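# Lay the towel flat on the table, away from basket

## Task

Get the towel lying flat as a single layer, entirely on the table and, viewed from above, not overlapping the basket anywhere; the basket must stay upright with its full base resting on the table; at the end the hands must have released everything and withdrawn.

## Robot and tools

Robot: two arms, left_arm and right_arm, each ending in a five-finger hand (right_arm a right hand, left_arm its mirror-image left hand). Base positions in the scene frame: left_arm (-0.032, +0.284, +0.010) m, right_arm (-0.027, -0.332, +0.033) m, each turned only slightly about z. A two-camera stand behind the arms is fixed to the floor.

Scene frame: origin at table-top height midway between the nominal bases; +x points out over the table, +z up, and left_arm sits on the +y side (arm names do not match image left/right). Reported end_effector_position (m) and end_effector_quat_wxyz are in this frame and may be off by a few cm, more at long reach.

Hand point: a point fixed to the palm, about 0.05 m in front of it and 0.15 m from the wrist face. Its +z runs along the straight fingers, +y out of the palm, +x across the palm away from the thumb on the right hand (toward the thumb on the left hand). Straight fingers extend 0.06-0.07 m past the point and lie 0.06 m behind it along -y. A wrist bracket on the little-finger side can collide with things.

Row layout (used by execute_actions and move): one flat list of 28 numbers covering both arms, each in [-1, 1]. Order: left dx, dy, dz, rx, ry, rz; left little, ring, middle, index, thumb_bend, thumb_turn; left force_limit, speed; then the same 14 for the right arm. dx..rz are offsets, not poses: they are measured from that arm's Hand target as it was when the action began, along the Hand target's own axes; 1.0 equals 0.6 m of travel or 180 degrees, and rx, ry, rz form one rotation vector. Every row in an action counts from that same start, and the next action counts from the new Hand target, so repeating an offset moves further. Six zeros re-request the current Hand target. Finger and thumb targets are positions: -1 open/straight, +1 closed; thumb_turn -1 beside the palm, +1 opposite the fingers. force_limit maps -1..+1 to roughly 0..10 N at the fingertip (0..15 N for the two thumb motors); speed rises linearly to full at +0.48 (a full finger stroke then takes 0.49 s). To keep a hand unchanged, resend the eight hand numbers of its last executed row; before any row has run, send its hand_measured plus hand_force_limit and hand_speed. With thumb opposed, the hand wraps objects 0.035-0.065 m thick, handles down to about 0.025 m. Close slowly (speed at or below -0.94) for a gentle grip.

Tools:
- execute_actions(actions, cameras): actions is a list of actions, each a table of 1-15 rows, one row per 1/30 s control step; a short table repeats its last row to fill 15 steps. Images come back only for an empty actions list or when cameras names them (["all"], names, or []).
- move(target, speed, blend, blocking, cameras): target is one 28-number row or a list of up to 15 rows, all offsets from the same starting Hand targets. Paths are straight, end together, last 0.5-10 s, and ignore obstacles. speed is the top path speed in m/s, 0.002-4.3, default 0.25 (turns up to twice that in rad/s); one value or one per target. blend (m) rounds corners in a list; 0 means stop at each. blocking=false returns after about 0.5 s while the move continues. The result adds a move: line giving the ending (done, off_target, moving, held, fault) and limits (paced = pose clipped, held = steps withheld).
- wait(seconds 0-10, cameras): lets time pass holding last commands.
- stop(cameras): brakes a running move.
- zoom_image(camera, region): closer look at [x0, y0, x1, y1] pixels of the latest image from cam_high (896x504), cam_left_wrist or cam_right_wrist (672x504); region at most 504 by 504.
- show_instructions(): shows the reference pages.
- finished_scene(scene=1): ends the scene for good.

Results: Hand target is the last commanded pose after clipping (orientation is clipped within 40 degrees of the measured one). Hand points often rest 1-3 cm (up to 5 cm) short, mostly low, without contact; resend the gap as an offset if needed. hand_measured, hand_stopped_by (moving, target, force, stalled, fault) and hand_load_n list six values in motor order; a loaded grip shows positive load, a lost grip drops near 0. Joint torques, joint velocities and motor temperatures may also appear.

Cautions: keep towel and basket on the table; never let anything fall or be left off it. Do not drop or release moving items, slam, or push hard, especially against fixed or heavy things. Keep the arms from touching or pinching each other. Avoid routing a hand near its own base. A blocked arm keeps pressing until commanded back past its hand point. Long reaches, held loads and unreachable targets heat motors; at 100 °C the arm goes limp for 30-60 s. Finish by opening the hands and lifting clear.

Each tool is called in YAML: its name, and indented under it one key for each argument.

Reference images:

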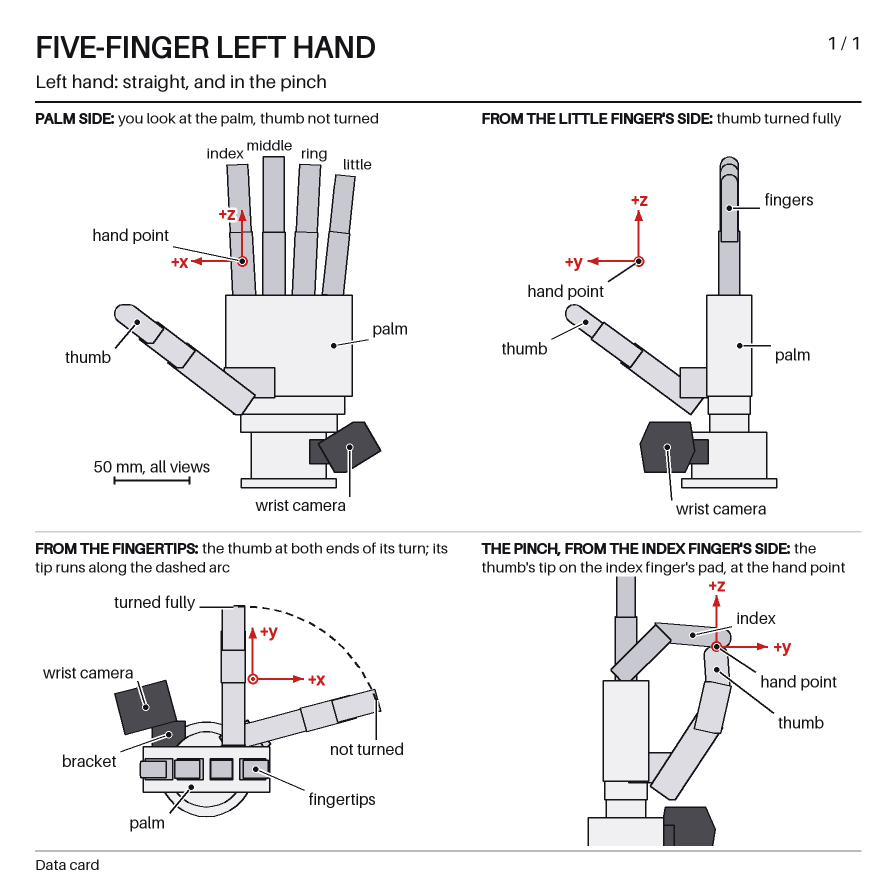

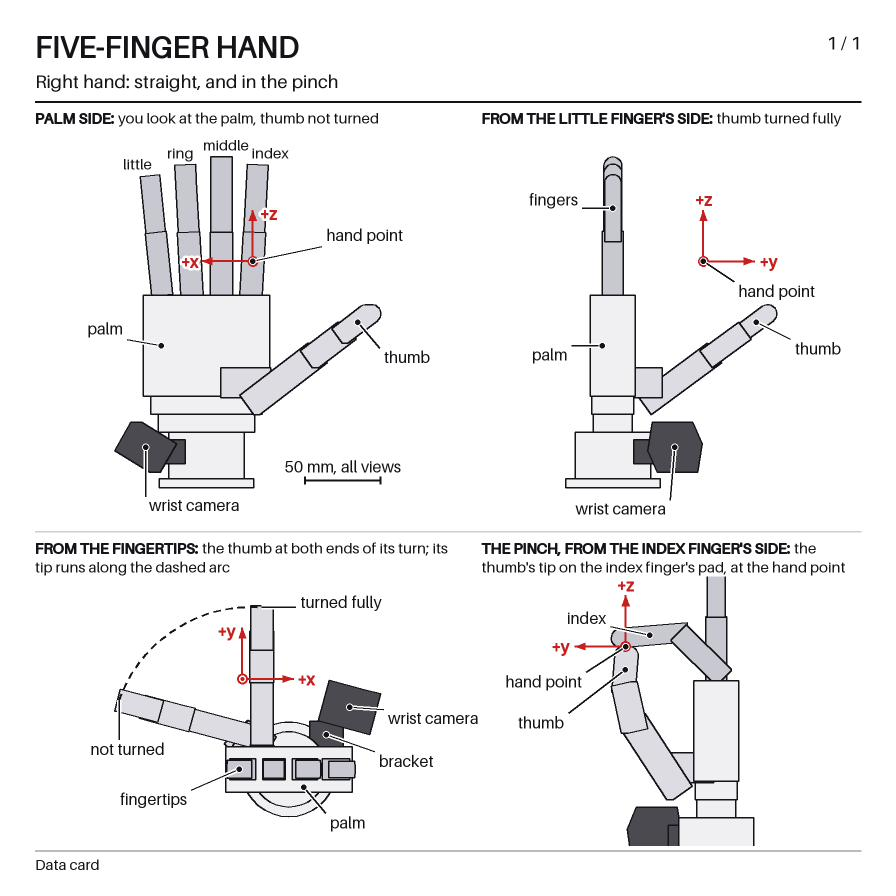

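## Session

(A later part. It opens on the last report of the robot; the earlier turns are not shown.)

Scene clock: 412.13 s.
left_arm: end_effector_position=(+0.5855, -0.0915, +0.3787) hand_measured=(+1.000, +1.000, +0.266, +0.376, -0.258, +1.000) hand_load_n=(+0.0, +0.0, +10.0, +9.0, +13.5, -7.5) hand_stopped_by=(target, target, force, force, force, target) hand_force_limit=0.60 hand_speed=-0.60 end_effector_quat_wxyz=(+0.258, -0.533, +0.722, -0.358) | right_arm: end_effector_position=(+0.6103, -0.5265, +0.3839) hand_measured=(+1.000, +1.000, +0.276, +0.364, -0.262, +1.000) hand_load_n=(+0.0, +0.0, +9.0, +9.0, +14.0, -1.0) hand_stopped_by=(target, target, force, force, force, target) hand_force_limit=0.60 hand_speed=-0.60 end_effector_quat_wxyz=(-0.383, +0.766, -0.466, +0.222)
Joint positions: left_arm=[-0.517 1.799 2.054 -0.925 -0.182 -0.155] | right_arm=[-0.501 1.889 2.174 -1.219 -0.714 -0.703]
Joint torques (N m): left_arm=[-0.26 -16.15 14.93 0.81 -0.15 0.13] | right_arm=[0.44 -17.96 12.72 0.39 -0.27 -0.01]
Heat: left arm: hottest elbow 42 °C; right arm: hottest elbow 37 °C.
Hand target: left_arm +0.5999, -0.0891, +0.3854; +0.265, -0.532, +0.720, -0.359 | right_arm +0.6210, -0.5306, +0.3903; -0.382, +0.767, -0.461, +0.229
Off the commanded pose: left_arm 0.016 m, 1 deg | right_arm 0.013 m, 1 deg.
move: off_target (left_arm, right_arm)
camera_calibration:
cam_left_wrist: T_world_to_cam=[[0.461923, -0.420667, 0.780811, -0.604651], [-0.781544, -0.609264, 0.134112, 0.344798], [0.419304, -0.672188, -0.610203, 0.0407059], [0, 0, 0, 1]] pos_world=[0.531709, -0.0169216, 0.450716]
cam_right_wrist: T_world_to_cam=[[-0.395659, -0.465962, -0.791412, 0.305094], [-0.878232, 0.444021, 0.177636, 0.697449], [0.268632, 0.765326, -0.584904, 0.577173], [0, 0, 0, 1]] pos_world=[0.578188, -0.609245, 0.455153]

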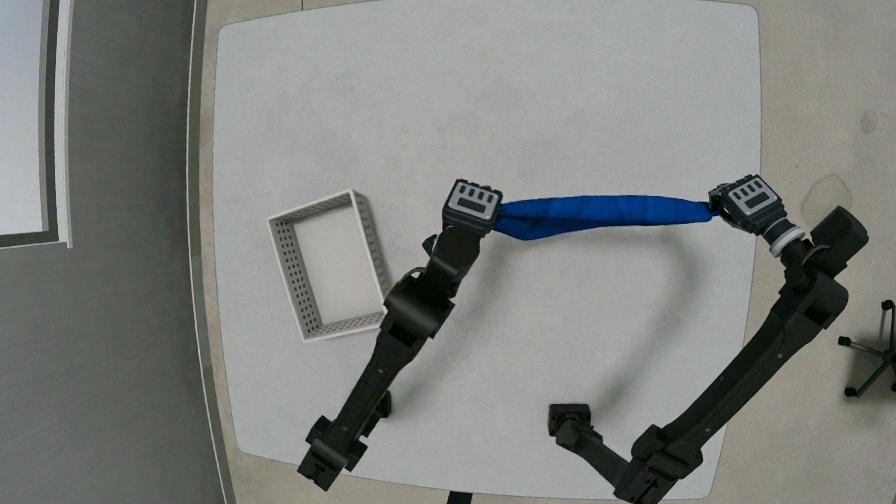

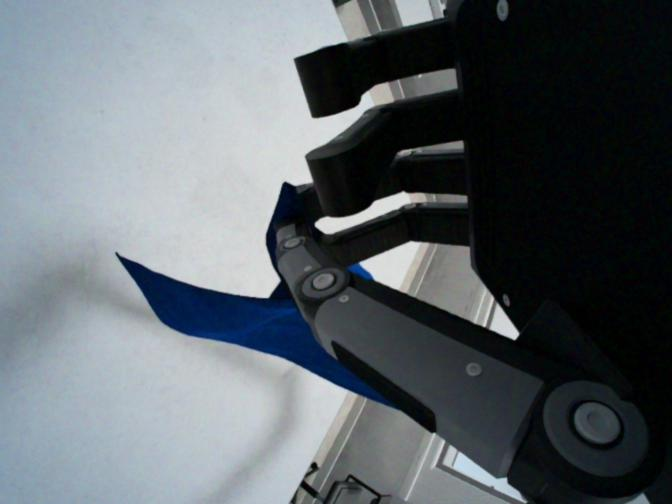

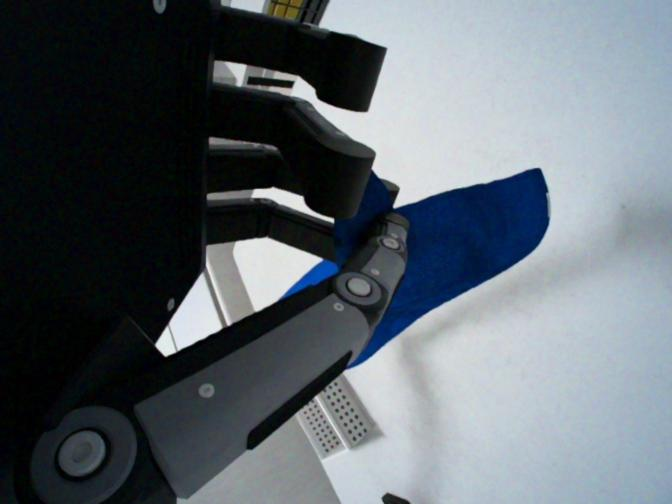

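move:
  target:
    - [-0.0584,0.0513,0.2781,0,0,0,1,1,0.6,0.6,0.2,1,0.6,-0.6,0.094,0.0603,0.2662,0,0,0,1,1,0.6,0.6,0.2,1,0.6,-0.6]
    - [-0.0584,0.1085,0.3212,0,0,0,1,1,0.6,0.6,0.2,1,0.6,-0.6,0.094,0.1175,0.3094,0,0,0,1,1,0.6,0.6,0.2,1,0.6,-0.6]
    - [-0.0292,0.1901,0.2630,0,0,0,1,1,0.6,0.6,0.2,1,0.6,-0.6,0.0470,0.1946,0.2570,0,0,0,1,1,0.6,0.6,0.2,1,0.6,-0.6]
    - [0.0063,0.2734,0.1801,0,0,0,1,1,0.6,0.6,0.2,1,0.6,-0.6,-0.0102,0.2725,0.1813,0,0,0,1,1,0.6,0.6,0.2,1,0.6,-0.6]
    - [0.0326,0.3504,0.1303,0,0,0,1,1,0.6,0.6,0.2,1,0.6,-0.6,-0.0525,0.3456,0.1371,0,0,0,1,1,0.6,0.6,0.2,1,0.6,-0.6]
    - [0.0562,0.4421,0.1027,0,0,0,1,1,0.6,0.6,0.2,1,0.6,-0.6,-0.0905,0.4338,0.1143,0,0,0,1,1,0.6,0.6,0.2,1,0.6,-0.6]
    - [0.0711,0.5167,0.0980,0,0,0,1,1,0.6,0.6,0.2,1,0.6,-0.6,-0.1144,0.5061,0.1126,0,0,0,1,1,0.6,0.6,0.2,1,0.6,-0.6]
    - [0.0823,0.5839,0.1029,0,0,0,1,1,0.6,0.6,0.2,1,0.6,-0.6,-0.1324,0.5717,0.1197,0,0,0,1,1,0.6,0.6,0.2,1,0.6,-0.6]
  speed: 0.12
  blend: [0.015,0.01,0.015,0.015,0.015,0.015,0.01,0]
  cameras: ["all"]

zoom_image:
  camera: "cam_high"
  region: [480, 130, 720, 330]

Scene clock: 417.77 s.
left_arm: end_effector_position=(+0.4334, -0.0861, +0.0651) hand_measured=(+1.000, +1.000, +0.266, +0.376, -0.258, +1.000) hand_load_n=(+0.0, +0.0, +10.0, +9.0, +13.0, -7.5) hand_stopped_by=(target, target, force, force, force, target) hand_force_limit=0.60 hand_speed=-0.60 end_effector_quat_wxyz=(+0.264, -0.533, +0.723, -0.352) | right_arm: end_effector_position=(+0.4539, -0.5220, +0.0717) hand_measured=(+1.000, +1.000, +0.276, +0.364, -0.262, +1.000) hand_load_n=(+0.0, +0.0, +9.5, +9.0, +14.0, -1.5) hand_stopped_by=(target, target, force, force, force, target) hand_force_limit=0.60 hand_speed=-0.60 end_effector_quat_wxyz=(-0.386, +0.766, -0.467, +0.215)
Joint positions: left_arm=[-0.679 1.643 0.985 -0.044 -0.322 -0.252] | right_arm=[-0.643 1.704 1.064 -0.422 -0.799 -0.869]
Joint torques (N m): left_arm=[-1.73 -14.8 7.77 1.94 -0.32 0.01] | right_arm=[-0.91 -16.32 5.78 1.26 -0.49 -0.19]
Heat: left arm: hottest elbow 41 °C; right arm: hottest elbow 37 °C.
Hand target: left_arm +0.4310, -0.0891, +0.0683; +0.265, -0.532, +0.720, -0.359 | right_arm +0.4519, -0.5302, +0.0735; -0.382, +0.767, -0.461, +0.230
Off the commanded pose: left_arm 0.005 m, 1 deg | right_arm 0.009 m, 2 deg.
move: done
camera_calibration:
cam_left_wrist: T_world_to_cam=[[0.462473, -0.431811, 0.774376, -0.287824], [-0.778647, -0.615529, 0.121789, 0.270264], [0.424061, -0.65929, -0.620894, -0.0834035], [0, 0, 0, 1]] pos_world=[0.378919, -0.0129175, 0.138184]
cam_right_wrist: T_world_to_cam=[[-0.400296, -0.45855, -0.793407, 0.00426319], [-0.878999, 0.436912, 0.190966, 0.609139], [0.259082, 0.773847, -0.577959, 0.441378], [0, 0, 0, 1]] pos_world=[0.422786, -0.605744, 0.142156]

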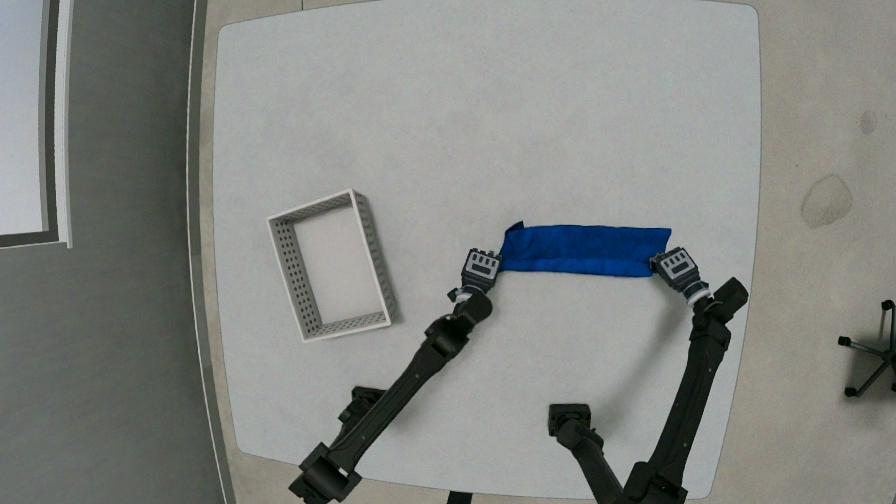

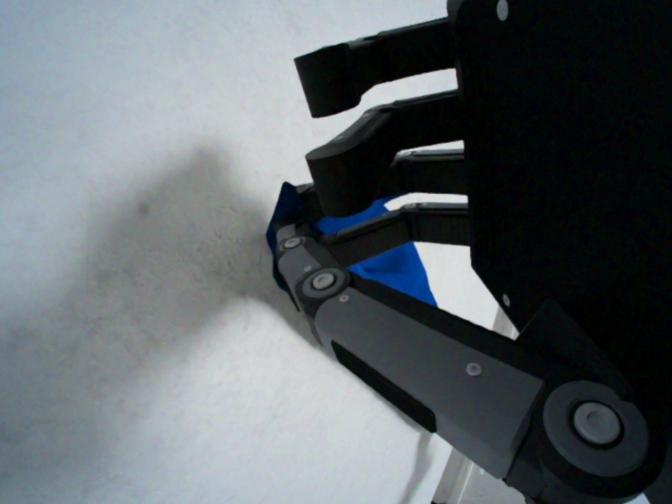

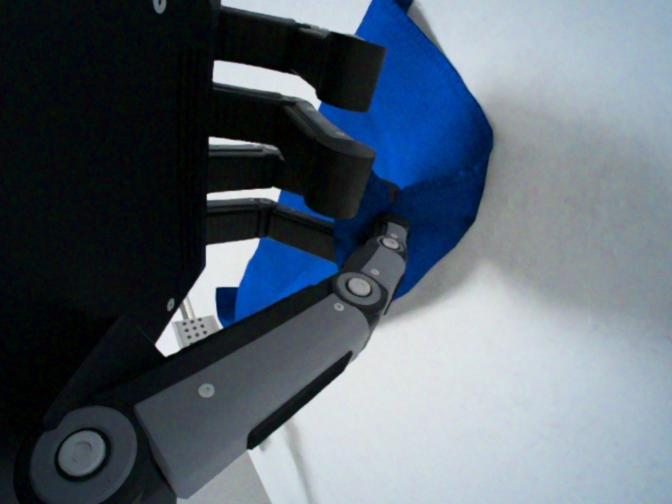

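Scaled by 2.100 from the camera's 896x504 image, which has a finer 1280x720 frame.

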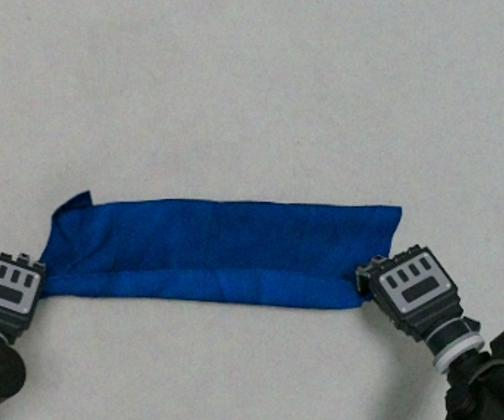

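move:
  target:
    - [0,-0.2662,-0.2006,0,0,0,1,1,0.6,0.6,0.2,1,0.6,-0.6,0,-0.2663,-0.2007,0,0,0,1,1,0.6,0.6,0.2,1,0.6,-0.6]
    - [-0.0823,-0.6105,-0.1230,0,0,0,1,1,0.6,0.6,0.2,1,0.6,-0.6,0.1324,-0.5983,-0.1398,0,0,0,1,1,0.6,0.6,0.2,1,0.6,-0.6]
    - [-0.0823,-0.5040,-0.0427,0,0,0,1,1,0.6,0.6,0.2,1,0.6,-0.6,0.1324,-0.4918,-0.0595,0,0,0,1,1,0.6,0.6,0.2,1,0.6,-0.6]
    - [-0.0823,-0.6105,-0.1230,0,0,0,1,1,0.6,0.6,0.2,1,0.6,-0.6,0.1324,-0.5983,-0.1398,0,0,0,1,1,0.6,0.6,0.2,1,0.6,-0.6]
    - [-0.0823,-0.5040,-0.0427,0,0,0,1,1,0.6,0.6,0.2,1,0.6,-0.6,0.1324,-0.4918,-0.0595,0,0,0,1,1,0.6,0.6,0.2,1,0.6,-0.6]
    - [-0.0823,-0.5839,-0.1029,0,0,0,1,1,0.6,0.6,0.2,1,0.6,-0.6,0.1324,-0.5717,-0.1197,0,0,0,1,1,0.6,0.6,0.2,1,0.6,-0.6]
  speed: [0.2,0.2,1.2,0.6,1.2,0.2]
  blend: [0.05,0.01,0.005,0.01,0.005,0]
  cameras: ["cam_left_wrist","cam_right_wrist"]

zoom_image:
  camera: "cam_right_wrist"
  region: [400, 120, 640, 300]

zoom_image:
  camera: "cam_left_wrist"
  region: [60, 150, 400, 420]

Scene clock: 422.67 s.
left_arm: end_effector_position=(+0.5857, -0.0916, +0.3782) hand_measured=(+1.000, +1.000, +0.266, +0.376, -0.258, +1.000) hand_load_n=(+0.5, +0.0, +9.5, +9.0, +13.5, -7.5) hand_stopped_by=(target, target, force, force, force, target) hand_force_limit=0.60 hand_speed=-0.60 end_effector_quat_wxyz=(+0.258, -0.534, +0.722, -0.358) | right_arm: end_effector_position=(+0.6103, -0.5263, +0.3840) hand_measured=(+1.000, +1.000, +0.276, +0.364, -0.262, +1.000) hand_load_n=(+0.0, +0.0, +9.5, +9.5, +14.0, -1.5) hand_stopped_by=(target, target, force, force, force, target) hand_force_limit=0.60 hand_speed=-0.60 end_effector_quat_wxyz=(-0.383, +0.765, -0.467, +0.222)
Joint positions: left_arm=[-0.517 1.8 2.054 -0.925 -0.183 -0.155] | right_arm=[-0.501 1.889 2.174 -1.219 -0.714 -0.701]
Joint torques (N m): left_arm=[-0.21 -16.09 14.91 0.91 -0.13 0.13] | right_arm=[0.44 -17.85 12.72 0.34 -0.27 -0.03]
Heat: left arm: hottest elbow 42 °C; right arm: hottest elbow 38 °C.
Hand target: left_arm +0.6000, -0.0891, +0.3853; +0.265, -0.532, +0.720, -0.359 | right_arm +0.6211, -0.5304, +0.3902; -0.382, +0.767, -0.461, +0.229
Off the commanded pose: left_arm 0.016 m, 1 deg | right_arm 0.013 m, 1 deg.
move: off_target (left_arm, right_arm)
camera_calibration:
cam_left_wrist: T_world_to_cam=[[0.46246, -0.421015, 0.780306, -0.604459], [-0.78132, -0.609534, 0.134187, 0.344803], [0.419128, -0.671725, -0.610833, 0.0406341], [0, 0, 0, 1]] pos_world=[0.531909, -0.0170215, 0.450215]
cam_right_wrist: T_world_to_cam=[[-0.397267, -0.463892, -0.791823, 0.307399], [-0.877313, 0.445137, 0.179373, 0.696699], [0.26926, 0.765935, -0.583817, 0.576581], [0, 0, 0, 1]] pos_world=[0.578092, -0.60915, 0.455054]
Images, in order (width x height): cam_left_wrist 672x504, cam_right_wrist 672x504.

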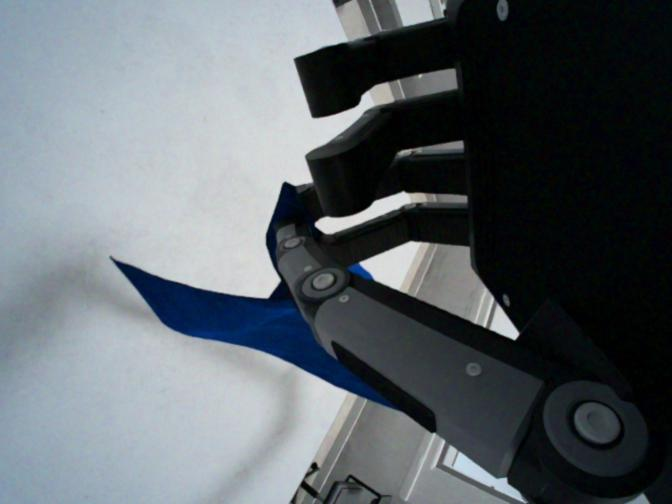

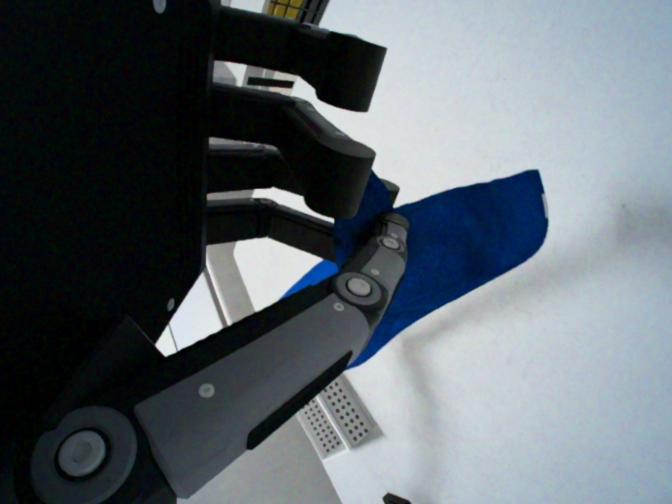

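Scaled by 2.100 from the camera's 672x504 image, which has a finer 960x720 frame.

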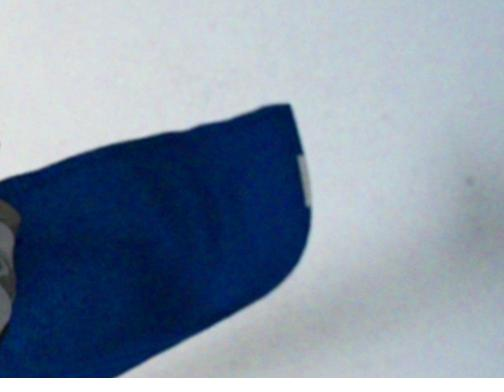

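Scaled by 1.482 from the camera's 672x504 image, which has a finer 960x720 frame.

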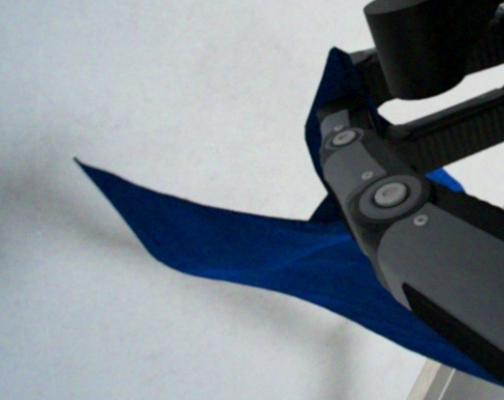

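move:
  target:
    - [-0.0584,0.0712,0.2931,0,0,0,1,1,0.6,0.6,0.2,1,0.6,-0.6,0.094,0.0802,0.2813,0,0,0,1,1,0.6,0.6,0.2,1,0.6,-0.6]
    - [-0.0292,0.1461,0.2299,0,0,0,1,1,0.6,0.6,0.2,1,0.6,-0.6,0.0470,0.1507,0.2239,0,0,0,1,1,0.6,0.6,0.2,1,0.6,-0.6]
    - [0.0024,0.2510,0.1792,0,0,0,1,1,0.6,0.6,0.2,1,0.6,-0.6,-0.0039,0.2508,0.1797,0,0,0,1,1,0.6,0.6,0.2,1,0.6,-0.6]
    - [0.0341,0.3333,0.1115,0,0,0,1,1,0.6,0.6,0.2,1,0.6,-0.6,-0.0548,0.3283,0.1186,0,0,0,1,1,0.6,0.6,0.2,1,0.6,-0.6]
    - [0.0613,0.4136,0.0604,0,0,0,1,1,0.6,0.6,0.2,1,0.6,-0.6,-0.0987,0.4045,0.0729,0,0,0,1,1,0.6,0.6,0.2,1,0.6,-0.6]
    - [0.0842,0.5026,0.0337,0,0,0,1,1,0.6,0.6,0.2,1,0.6,-0.6,-0.1355,0.4900,0.0508,0,0,0,1,1,0.6,0.6,0.2,1,0.6,-0.6]
    - [0.0964,0.5691,0.0339,0,0,0,1,1,0.6,0.6,0.2,1,0.6,-0.6,-0.1551,0.5547,0.0536,0,0,0,1,1,0.6,0.6,0.2,1,0.6,-0.6]
    - [0.1042,0.6298,0.0477,0,0,0,1,1,0.6,0.6,0.2,1,0.6,-0.6,-0.1676,0.6142,0.0690,0,0,0,1,1,0.6,0.6,0.2,1,0.6,-0.6]
  speed: [0.12,0.22,0.22,0.22,0.2,0.18,0.15,0.12]
  blend: [0,0.015,0.015,0.015,0.015,0.015,0.01,0]
  cameras: ["all"]

zoom_image:
  camera: "cam_high"
  region: [480, 130, 720, 330]

Scene clock: 428.33 s.
left_arm: end_effector_position=(+0.3898, -0.0870, +0.0745) hand_measured=(+1.000, +1.000, +0.266, +0.376, -0.258, +1.000) hand_load_n=(+0.0, +0.0, +9.5, +9.0, +13.5, -7.5) hand_stopped_by=(target, target, force, force, force, target) hand_force_limit=0.60 hand_speed=-0.60 end_effector_quat_wxyz=(+0.266, -0.532, +0.718, -0.361) | right_arm: end_effector_position=(+0.4101, -0.5233, +0.0783) hand_measured=(+1.000, +1.000, +0.276, +0.364, -0.262, +1.000) hand_load_n=(+0.0, +0.0, +9.0, +9.5, +14.5, -1.0) hand_stopped_by=(target, target, force, force, force, target) hand_force_limit=0.60 hand_speed=-0.60 end_effector_quat_wxyz=(-0.386, +0.766, -0.463, +0.223)
Joint positions: left_arm=[-0.745 1.551 0.89 -0.037 -0.373 -0.297] | right_arm=[-0.702 1.613 0.968 -0.454 -0.827 -0.945]
Joint torques (N m): left_arm=[-1.61 -11.75 7.75 1.91 -0.32 -0.04] | right_arm=[-0.85 -13.1 5.78 1.32 -0.52 -0.2]
Heat: left arm: hottest elbow 41 °C; right arm: hottest elbow 38 °C.
Hand target: left_arm +0.3860, -0.0891, +0.0664; +0.265, -0.532, +0.720, -0.359 | right_arm +0.4068, -0.5302, +0.0713; -0.382, +0.767, -0.461, +0.229
Off the commanded pose: left_arm 0.009 m, 0 deg | right_arm 0.010 m, 1 deg.
move: done
camera_calibration:
cam_left_wrist: T_world_to_cam=[[0.45098, -0.420777, 0.787124, -0.270848], [-0.77988, -0.614658, 0.118249, 0.235485], [0.434056, -0.66719, -0.605354, -0.0655011], [0, 0, 0, 1]] pos_world=[0.334229, -0.0129253, 0.145694]
cam_right_wrist: T_world_to_cam=[[-0.388722, -0.466585, -0.794477, -0.0174688], [-0.881561, 0.439033, 0.173494, 0.573527], [0.267852, 0.767821, -0.581985, 0.45113], [0, 0, 0, 1]] pos_world=[0.377973, -0.606335, 0.149169]

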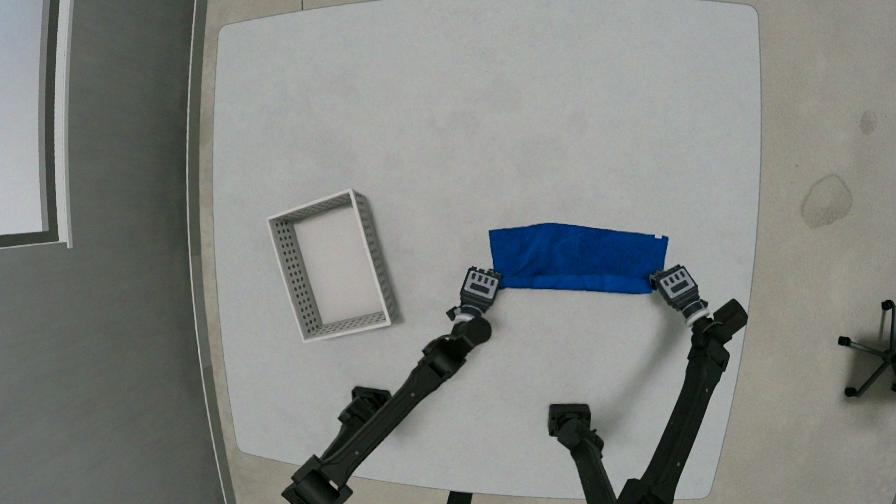

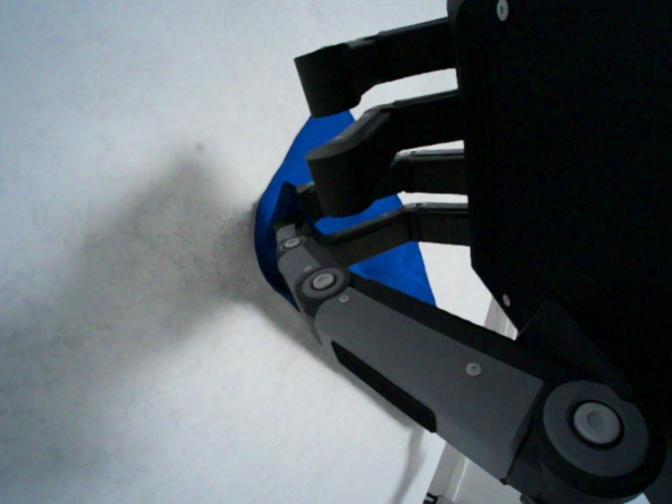

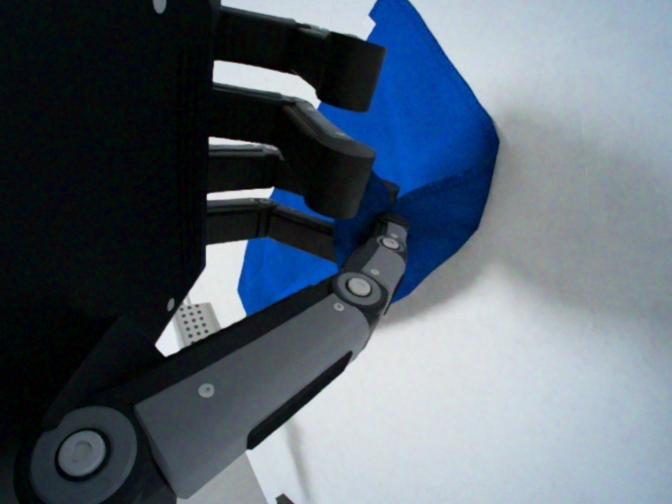

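Scaled by 2.100 from the camera's 896x504 image, which has a finer 1280x720 frame.

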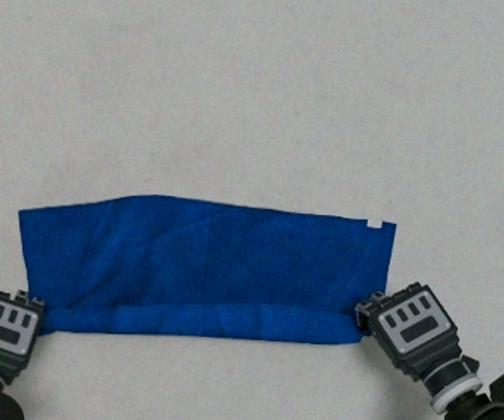

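move:
  target:
    - [0.0219,0.0591,-0.0453,0,0,0,1,1,0.6,0.6,0.2,1,0.6,-0.6,-0.0352,0.0558,-0.0408,0,0,0,1,1,0.6,0.6,0.2,1,0.6,-0.6]
    - [0.0365,0.1118,-0.0653,0,0,0,1,1,0.6,0.6,0.2,1,0.6,-0.6,-0.0587,0.1064,-0.0579,0,0,0,1,1,0.6,0.6,0.2,1,0.6,-0.6]
  speed: 0.1
  blend: [0.01,0]
  cameras: ["all"]

zoom_image:
  camera: "cam_high"
  region: [480, 150, 720, 350]

Scene clock: 430.17 s.
left_arm: end_effector_position=(+0.3142, -0.0867, +0.0306) hand_measured=(+1.000, +1.000, +0.266, +0.376, -0.258, +1.000) hand_load_n=(+0.0, +0.0, +9.5, +9.0, +13.5, -7.5) hand_stopped_by=(target, target, force, force, force, target) hand_force_limit=0.60 hand_speed=-0.60 end_effector_quat_wxyz=(+0.266, -0.533, +0.723, -0.349) | right_arm: end_effector_position=(+0.3369, -0.5256, +0.0392) hand_measured=(+1.000, +1.000, +0.276, +0.364, -0.262, +1.000) hand_load_n=(+0.0, +0.0, +9.5, +9.0, +14.0, -1.5) hand_stopped_by=(target, target, force, force, force, target) hand_force_limit=0.60 hand_speed=-0.60 end_effector_quat_wxyz=(-0.387, +0.765, -0.464, +0.221)
Joint positions: left_arm=[-0.88 1.527 0.731 0.033 -0.474 -0.396] | right_arm=[-0.824 1.584 0.808 -0.453 -0.877 -1.112]
Joint torques (N m): left_arm=[-1.73 -12.57 6.76 1.57 -0.38 -0.02] | right_arm=[-0.91 -13.51 5.04 0.23 -0.51 -0.19]
Heat: left arm: hottest elbow 41 °C; right arm: hottest elbow 38 °C.
Hand target: left_arm +0.3110, -0.0889, +0.0362; +0.265, -0.532, +0.720, -0.359 | right_arm +0.3319, -0.5301, +0.0414; -0.382, +0.767, -0.461, +0.229
Off the commanded pose: left_arm 0.007 m, 1 deg | right_arm 0.007 m, 1 deg.
move: done
camera_calibration:
cam_left_wrist: T_world_to_cam=[[0.464112, -0.435002, 0.771604, -0.207063], [-0.777342, -0.617651, 0.119355, 0.18074], [0.424663, -0.655195, -0.624805, -0.0544537], [0, 0, 0, 1]] pos_world=[0.259722, -0.0141164, 0.104176]
cam_right_wrist: T_world_to_cam=[[-0.390563, -0.4622, -0.796135, -0.0751029], [-0.880744, 0.439248, 0.177063, 0.516488], [0.267862, 0.770346, -0.578634, 0.45092], [0, 0, 0, 1]] pos_world=[0.304777, -0.608943, 0.109675]

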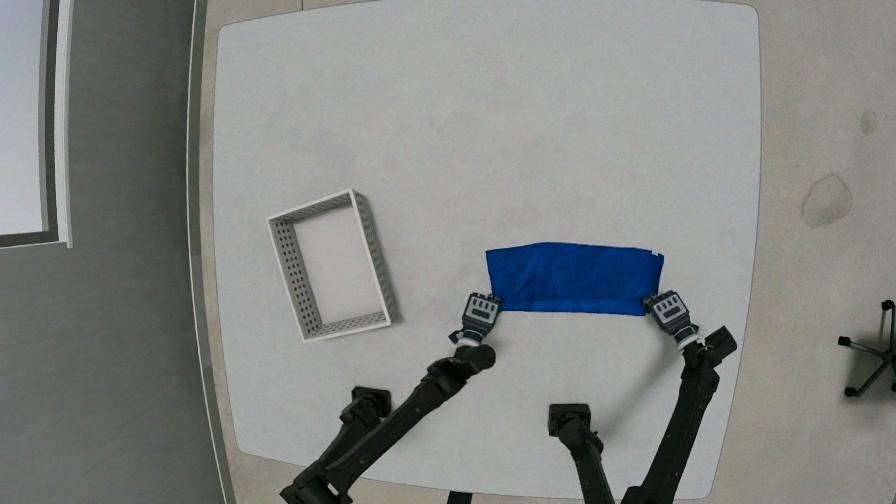

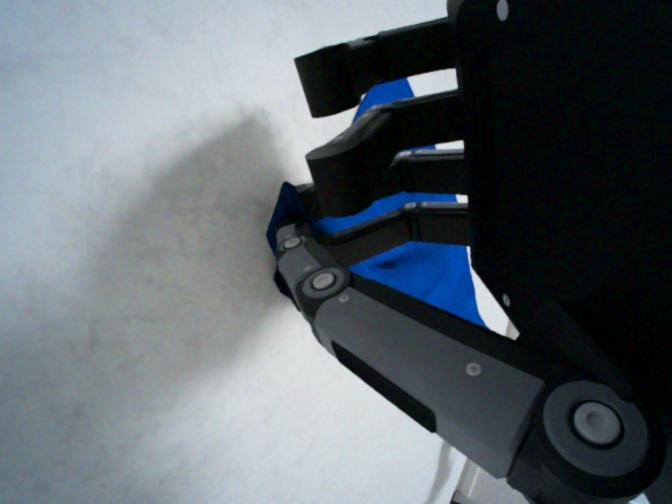

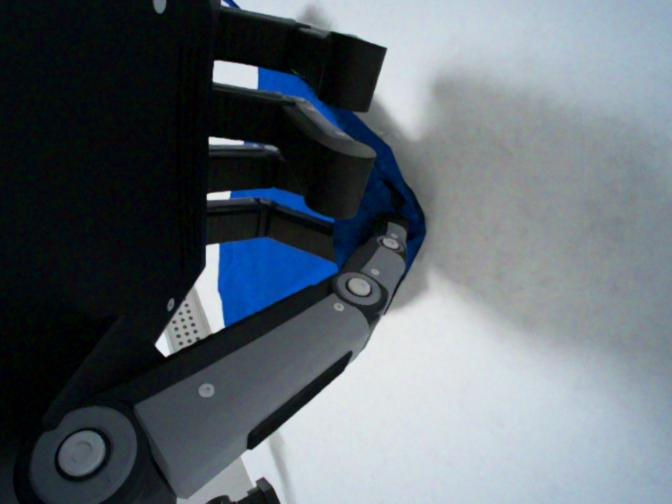

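Scaled by 2.100 from the camera's 896x504 image, which has a finer 1280x720 frame.

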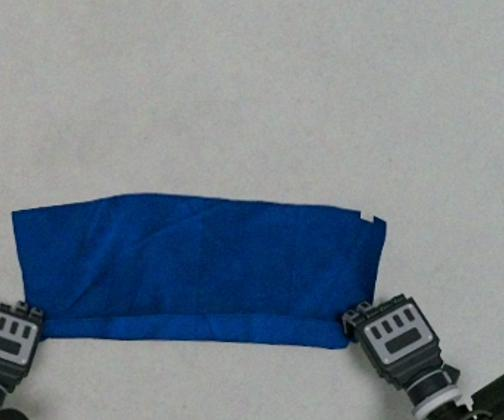

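move:
  target: [0.0073,0.0597,0.0150,0,0,0,1,1,0.6,0.6,0.2,1,0.6,-0.6,-0.0117,0.0586,0.0165,0,0,0,1,1,0.6,0.6,0.2,1,0.6,-0.6]
  speed: 0.05
  cameras: ["all"]

zoom_image:
  camera: "cam_high"
  region: [480, 150, 720, 350]

Scene clock: 431.60 s.
left_arm: end_effector_position=(+0.3060, -0.0916, +0.0248) hand_measured=(+1.000, +1.000, +0.266, +0.376, -0.258, +1.000) hand_load_n=(+0.5, +0.0, +9.5, +9.0, +13.0, -8.0) hand_stopped_by=(target, target, force, force, force, target) hand_force_limit=0.60 hand_speed=-0.60 end_effector_quat_wxyz=(+0.269, -0.534, +0.709, -0.375) | right_arm: end_effector_position=(+0.3290, -0.5263, +0.0309) hand_measured=(+1.000, +1.000, +0.276, +0.364, -0.262, +1.000) hand_load_n=(+0.0, +0.0, +9.0, +8.5, +14.0, -1.0) hand_stopped_by=(target, target, force, force, force, target) hand_force_limit=0.60 hand_speed=-0.60 end_effector_quat_wxyz=(-0.391, +0.764, -0.454, +0.238)
Joint positions: left_arm=[-0.907 1.535 0.682 0.139 -0.501 -0.418] | right_arm=[-0.848 1.584 0.768 -0.401 -0.904 -1.143]
Joint torques (N m): left_arm=[-2.26 -8.23 6.08 1.55 -0.23 -0.04] | right_arm=[-1.38 -8.35 4 1.02 0.09 -0.33]
Heat: left arm: hottest elbow 41 °C; right arm: hottest elbow 37 °C.
Hand target: left_arm +0.2960, -0.0891, +0.0023; +0.265, -0.532, +0.720, -0.359 | right_arm +0.3168, -0.5301, +0.0073; -0.382, +0.767, -0.461, +0.229
Off the commanded pose: left_arm 0.025 m, 2 deg | right_arm 0.027 m, 2 deg.
move: off_target (left_arm, right_arm)
camera_calibration:
cam_left_wrist: T_world_to_cam=[[0.435808, -0.397697, 0.807409, -0.18972], [-0.778832, -0.616254, 0.116842, 0.172696], [0.451101, -0.679756, -0.578307, -0.0693133], [0, 0, 0, 1]] pos_world=[0.24845, -0.016143, 0.0929193]
cam_right_wrist: T_world_to_cam=[[-0.358725, -0.473576, -0.80439, -0.101237], [-0.888317, 0.437897, 0.138346, 0.514234], [0.286722, 0.764181, -0.57777, 0.43929], [0, 0, 0, 1]] pos_world=[0.294532, -0.608822, 0.101232]

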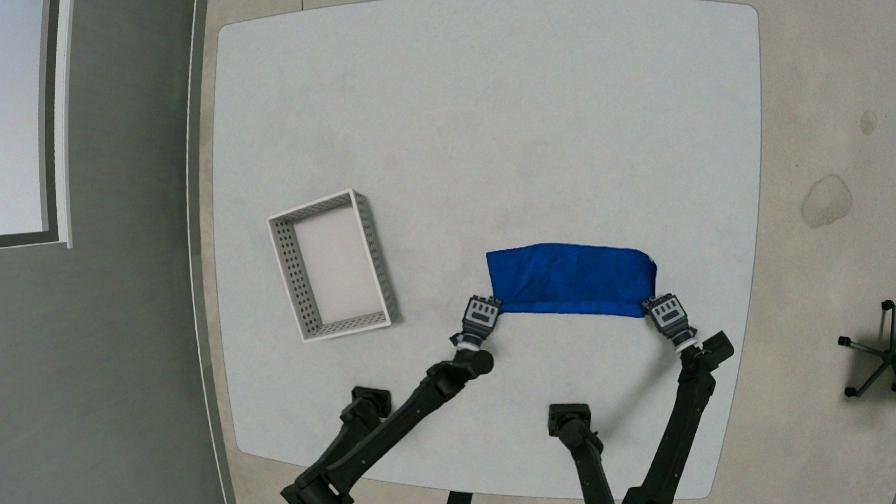

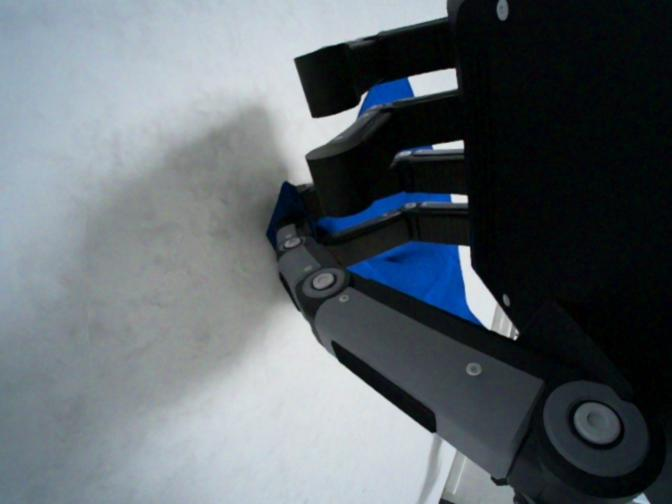

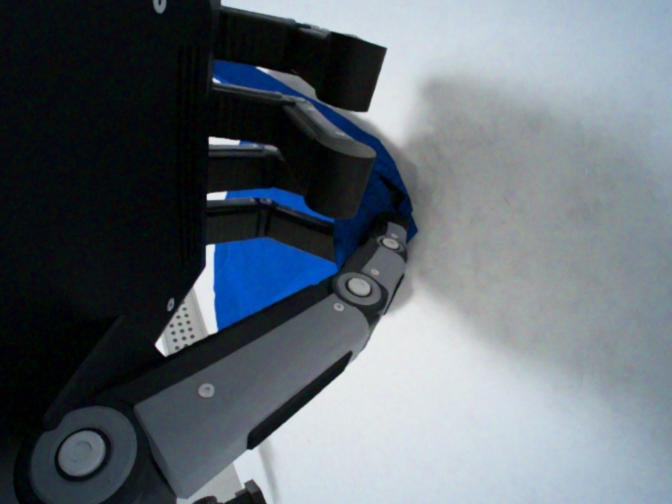

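Scaled by 2.100 from the camera's 896x504 image, which has a finer 1280x720 frame.

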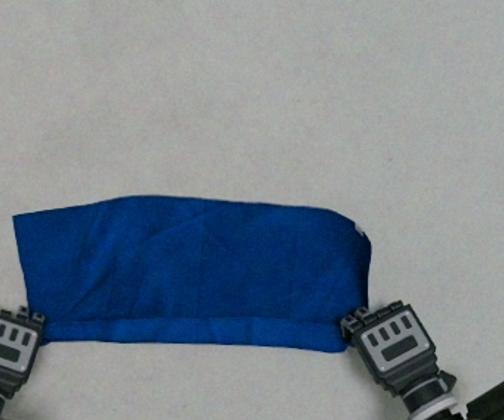

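move:
  target: [0,0,0,0,0,0,1,1,0.6,0.6,0.2,1,0.6,-0.6,0.0372,-0.0527,-0.0409,0,0,0,1,1,0.6,0.6,0.2,1,0.6,-0.6]
  speed: 0.1
  cameras: ["cam_high","cam_right_wrist"]

zoom_image:
  camera: "cam_high"
  region: [580, 210, 720, 350]

Scene clock: 432.87 s.
left_arm: end_effector_position=(+0.3060, -0.0917, +0.0249) hand_measured=(+1.000, +1.000, +0.266, +0.376, -0.258, +1.000) hand_load_n=(+0.0, +0.0, +9.5, +9.0, +13.0, -7.5) hand_stopped_by=(target, target, force, force, force, target) hand_force_limit=0.60 hand_speed=-0.60 end_effector_quat_wxyz=(+0.268, -0.534, +0.708, -0.375) | right_arm: end_effector_position=(+0.3175, -0.5288, +0.0371) hand_measured=(+1.000, +1.000, +0.276, +0.364, -0.262, +1.000) hand_load_n=(+0.0, +0.0, +9.5, +9.5, +14.0, -1.5) hand_stopped_by=(target, target, force, force, force, target) hand_force_limit=0.60 hand_speed=-0.60 end_effector_quat_wxyz=(-0.392, +0.763, -0.468, +0.210)
Joint positions: left_arm=[-0.907 1.535 0.682 0.139 -0.501 -0.42] | right_arm=[-0.868 1.584 0.805 -0.528 -0.896 -1.18]
Joint torques (N m): left_arm=[-1.96 -8.35 6.04 1.55 -0.24 -0.03] | right_arm=[-0.97 -11.93 8.9 -0.24 -0.36 -0.18]
Heat: left arm: hottest elbow 41 °C; right arm: hottest elbow 37 °C.
Hand target: left_arm +0.2960, -0.0891, +0.0023; +0.265, -0.532, +0.720, -0.359 | right_arm +0.3268, -0.5501, +0.0472; -0.382, +0.767, -0.461, +0.229
Off the commanded pose: left_arm 0.025 m, 2 deg | right_arm 0.025 m, 3 deg.
move: off_target (left_arm, right_arm)
camera_calibration:
cam_right_wrist: T_world_to_cam=[[-0.40073, -0.445747, -0.800453, -0.0737421], [-0.879181, 0.43291, 0.199069, 0.496525], [0.25779, 0.783517, -0.565373, 0.467045], [0, 0, 0, 1]] pos_world=[0.286586, -0.613758, 0.106184]
Images, in order (width x height): cam_high 896x504, cam_right_wrist 672x504.

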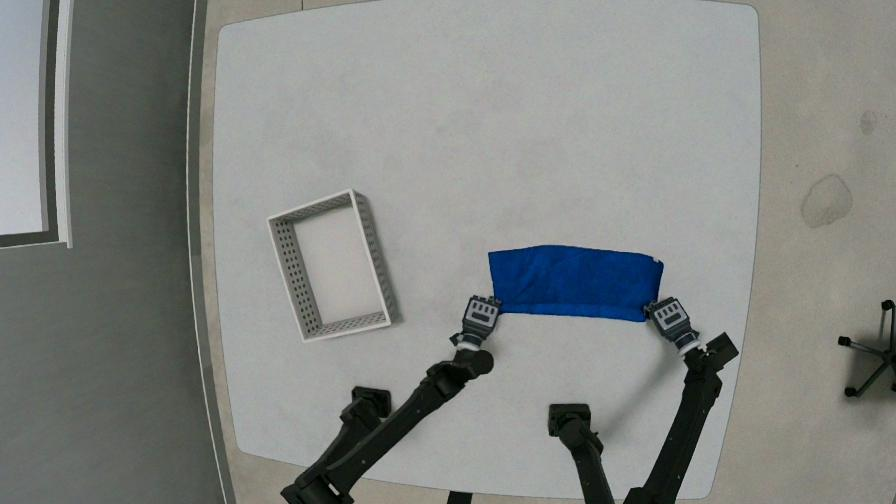

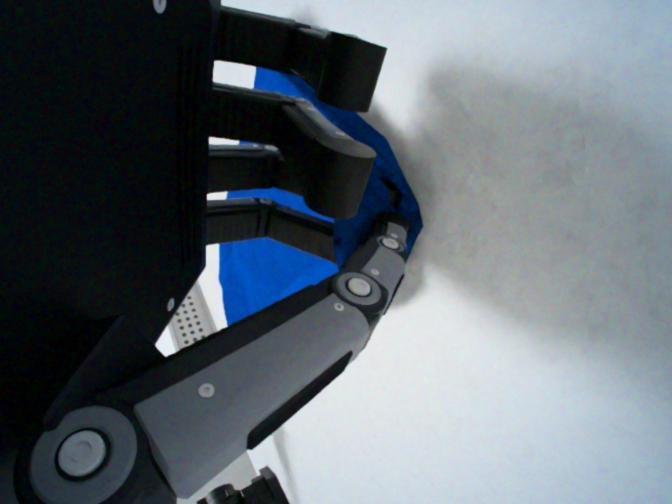

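Scaled by 3.600 from the camera's 896x504 image, which has a finer 1280x720 frame.

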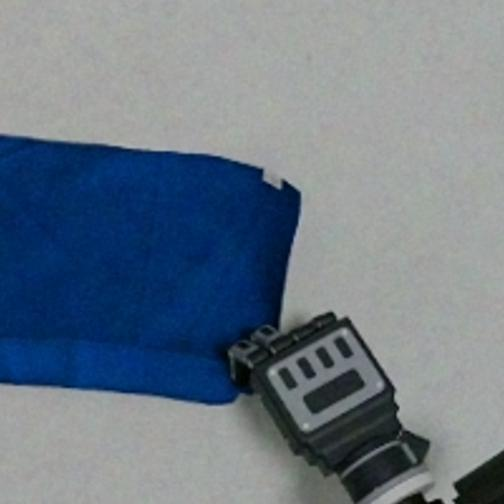

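move:
  target: [0,0,0,0,0,0,1,1,0.6,0.6,0.2,1,0.6,-0.6,0.0152,0.0534,0.0537,0,0,0,1,1,0.6,0.6,0.2,1,0.6,-0.6]
  speed: 0.06
  cameras: ["cam_high","cam_right_wrist"]

zoom_image:
  camera: "cam_high"
  region: [580, 210, 720, 350]

Scene clock: 434.40 s.
left_arm: end_effector_position=(+0.3057, -0.0928, +0.0250) hand_measured=(+1.000, +1.000, +0.266, +0.376, -0.258, +1.000) hand_load_n=(+0.0, +0.0, +9.5, +9.0, +13.0, -8.0) hand_stopped_by=(target, target, force, force, force, target) hand_force_limit=0.60 hand_speed=-0.60 end_effector_quat_wxyz=(+0.268, -0.534, +0.708, -0.376) | right_arm: end_effector_position=(+0.3296, -0.5351, +0.0247) hand_measured=(+1.000, +1.000, +0.276, +0.364, -0.262, +1.000) hand_load_n=(+0.0, +0.0, +5.0, +8.5, +14.5, -0.5) hand_stopped_by=(target, target, force, force, force, target) hand_force_limit=0.60 hand_speed=-0.60 end_effector_quat_wxyz=(-0.402, +0.754, -0.469, +0.221)
Joint positions: left_arm=[-0.909 1.536 0.682 0.142 -0.501 -0.422] | right_arm=[-0.868 1.636 0.81 -0.443 -0.92 -1.144]
Joint torques (N m): left_arm=[-1.85 -8.35 6.08 1.44 -0.25 -0.01] | right_arm=[-0.15 -7.06 7.49 1.8 0.61 -0.39]
Heat: left arm: hottest elbow 40 °C; right arm: hottest elbow 37 °C.
Hand target: left_arm +0.2960, -0.0890, +0.0022; +0.265, -0.532, +0.720, -0.359 | right_arm +0.3368, -0.5552, +0.0023; -0.382, +0.767, -0.461, +0.229
Off the commanded pose: left_arm 0.025 m, 2 deg | right_arm 0.031 m, 3 deg.
move: off_target (left_arm, right_arm)
camera_calibration:
cam_right_wrist: T_world_to_cam=[[-0.384139, -0.430342, -0.816849, -0.078398], [-0.878378, 0.442879, 0.179751, 0.517883], [0.284411, 0.786552, -0.54813, 0.454266], [0, 0, 0, 1]] pos_world=[0.295583, -0.620402, 0.0918678]
Images, in order (width x height): cam_high 896x504, cam_right_wrist 672x504.

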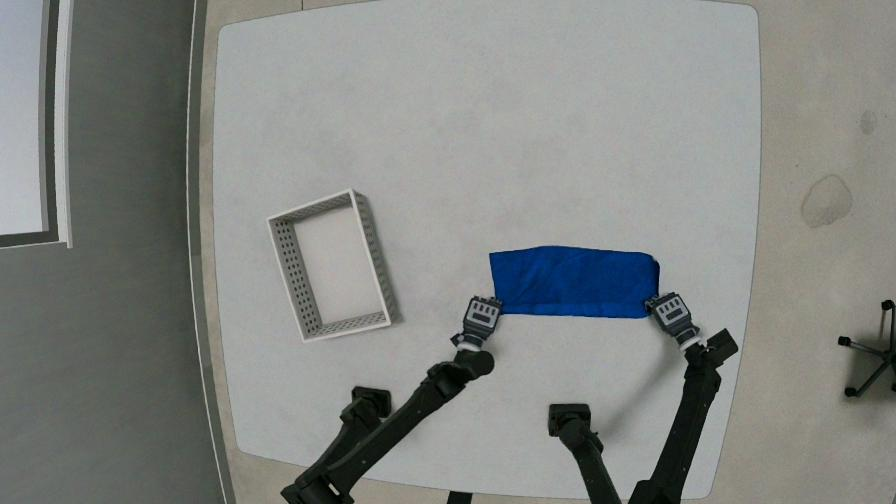

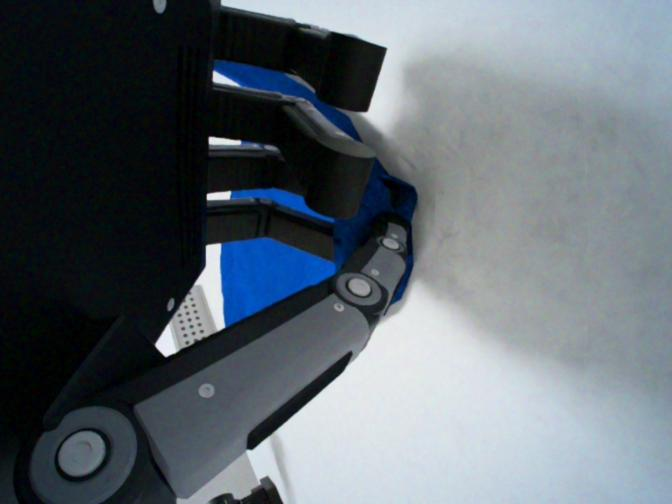

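Scaled by 3.600 from the camera's 896x504 image, which has a finer 1280x720 frame.

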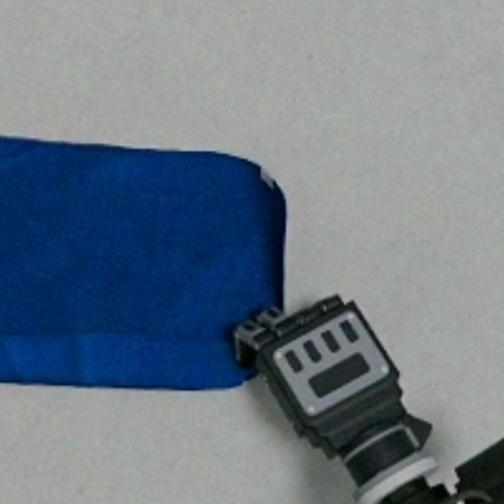

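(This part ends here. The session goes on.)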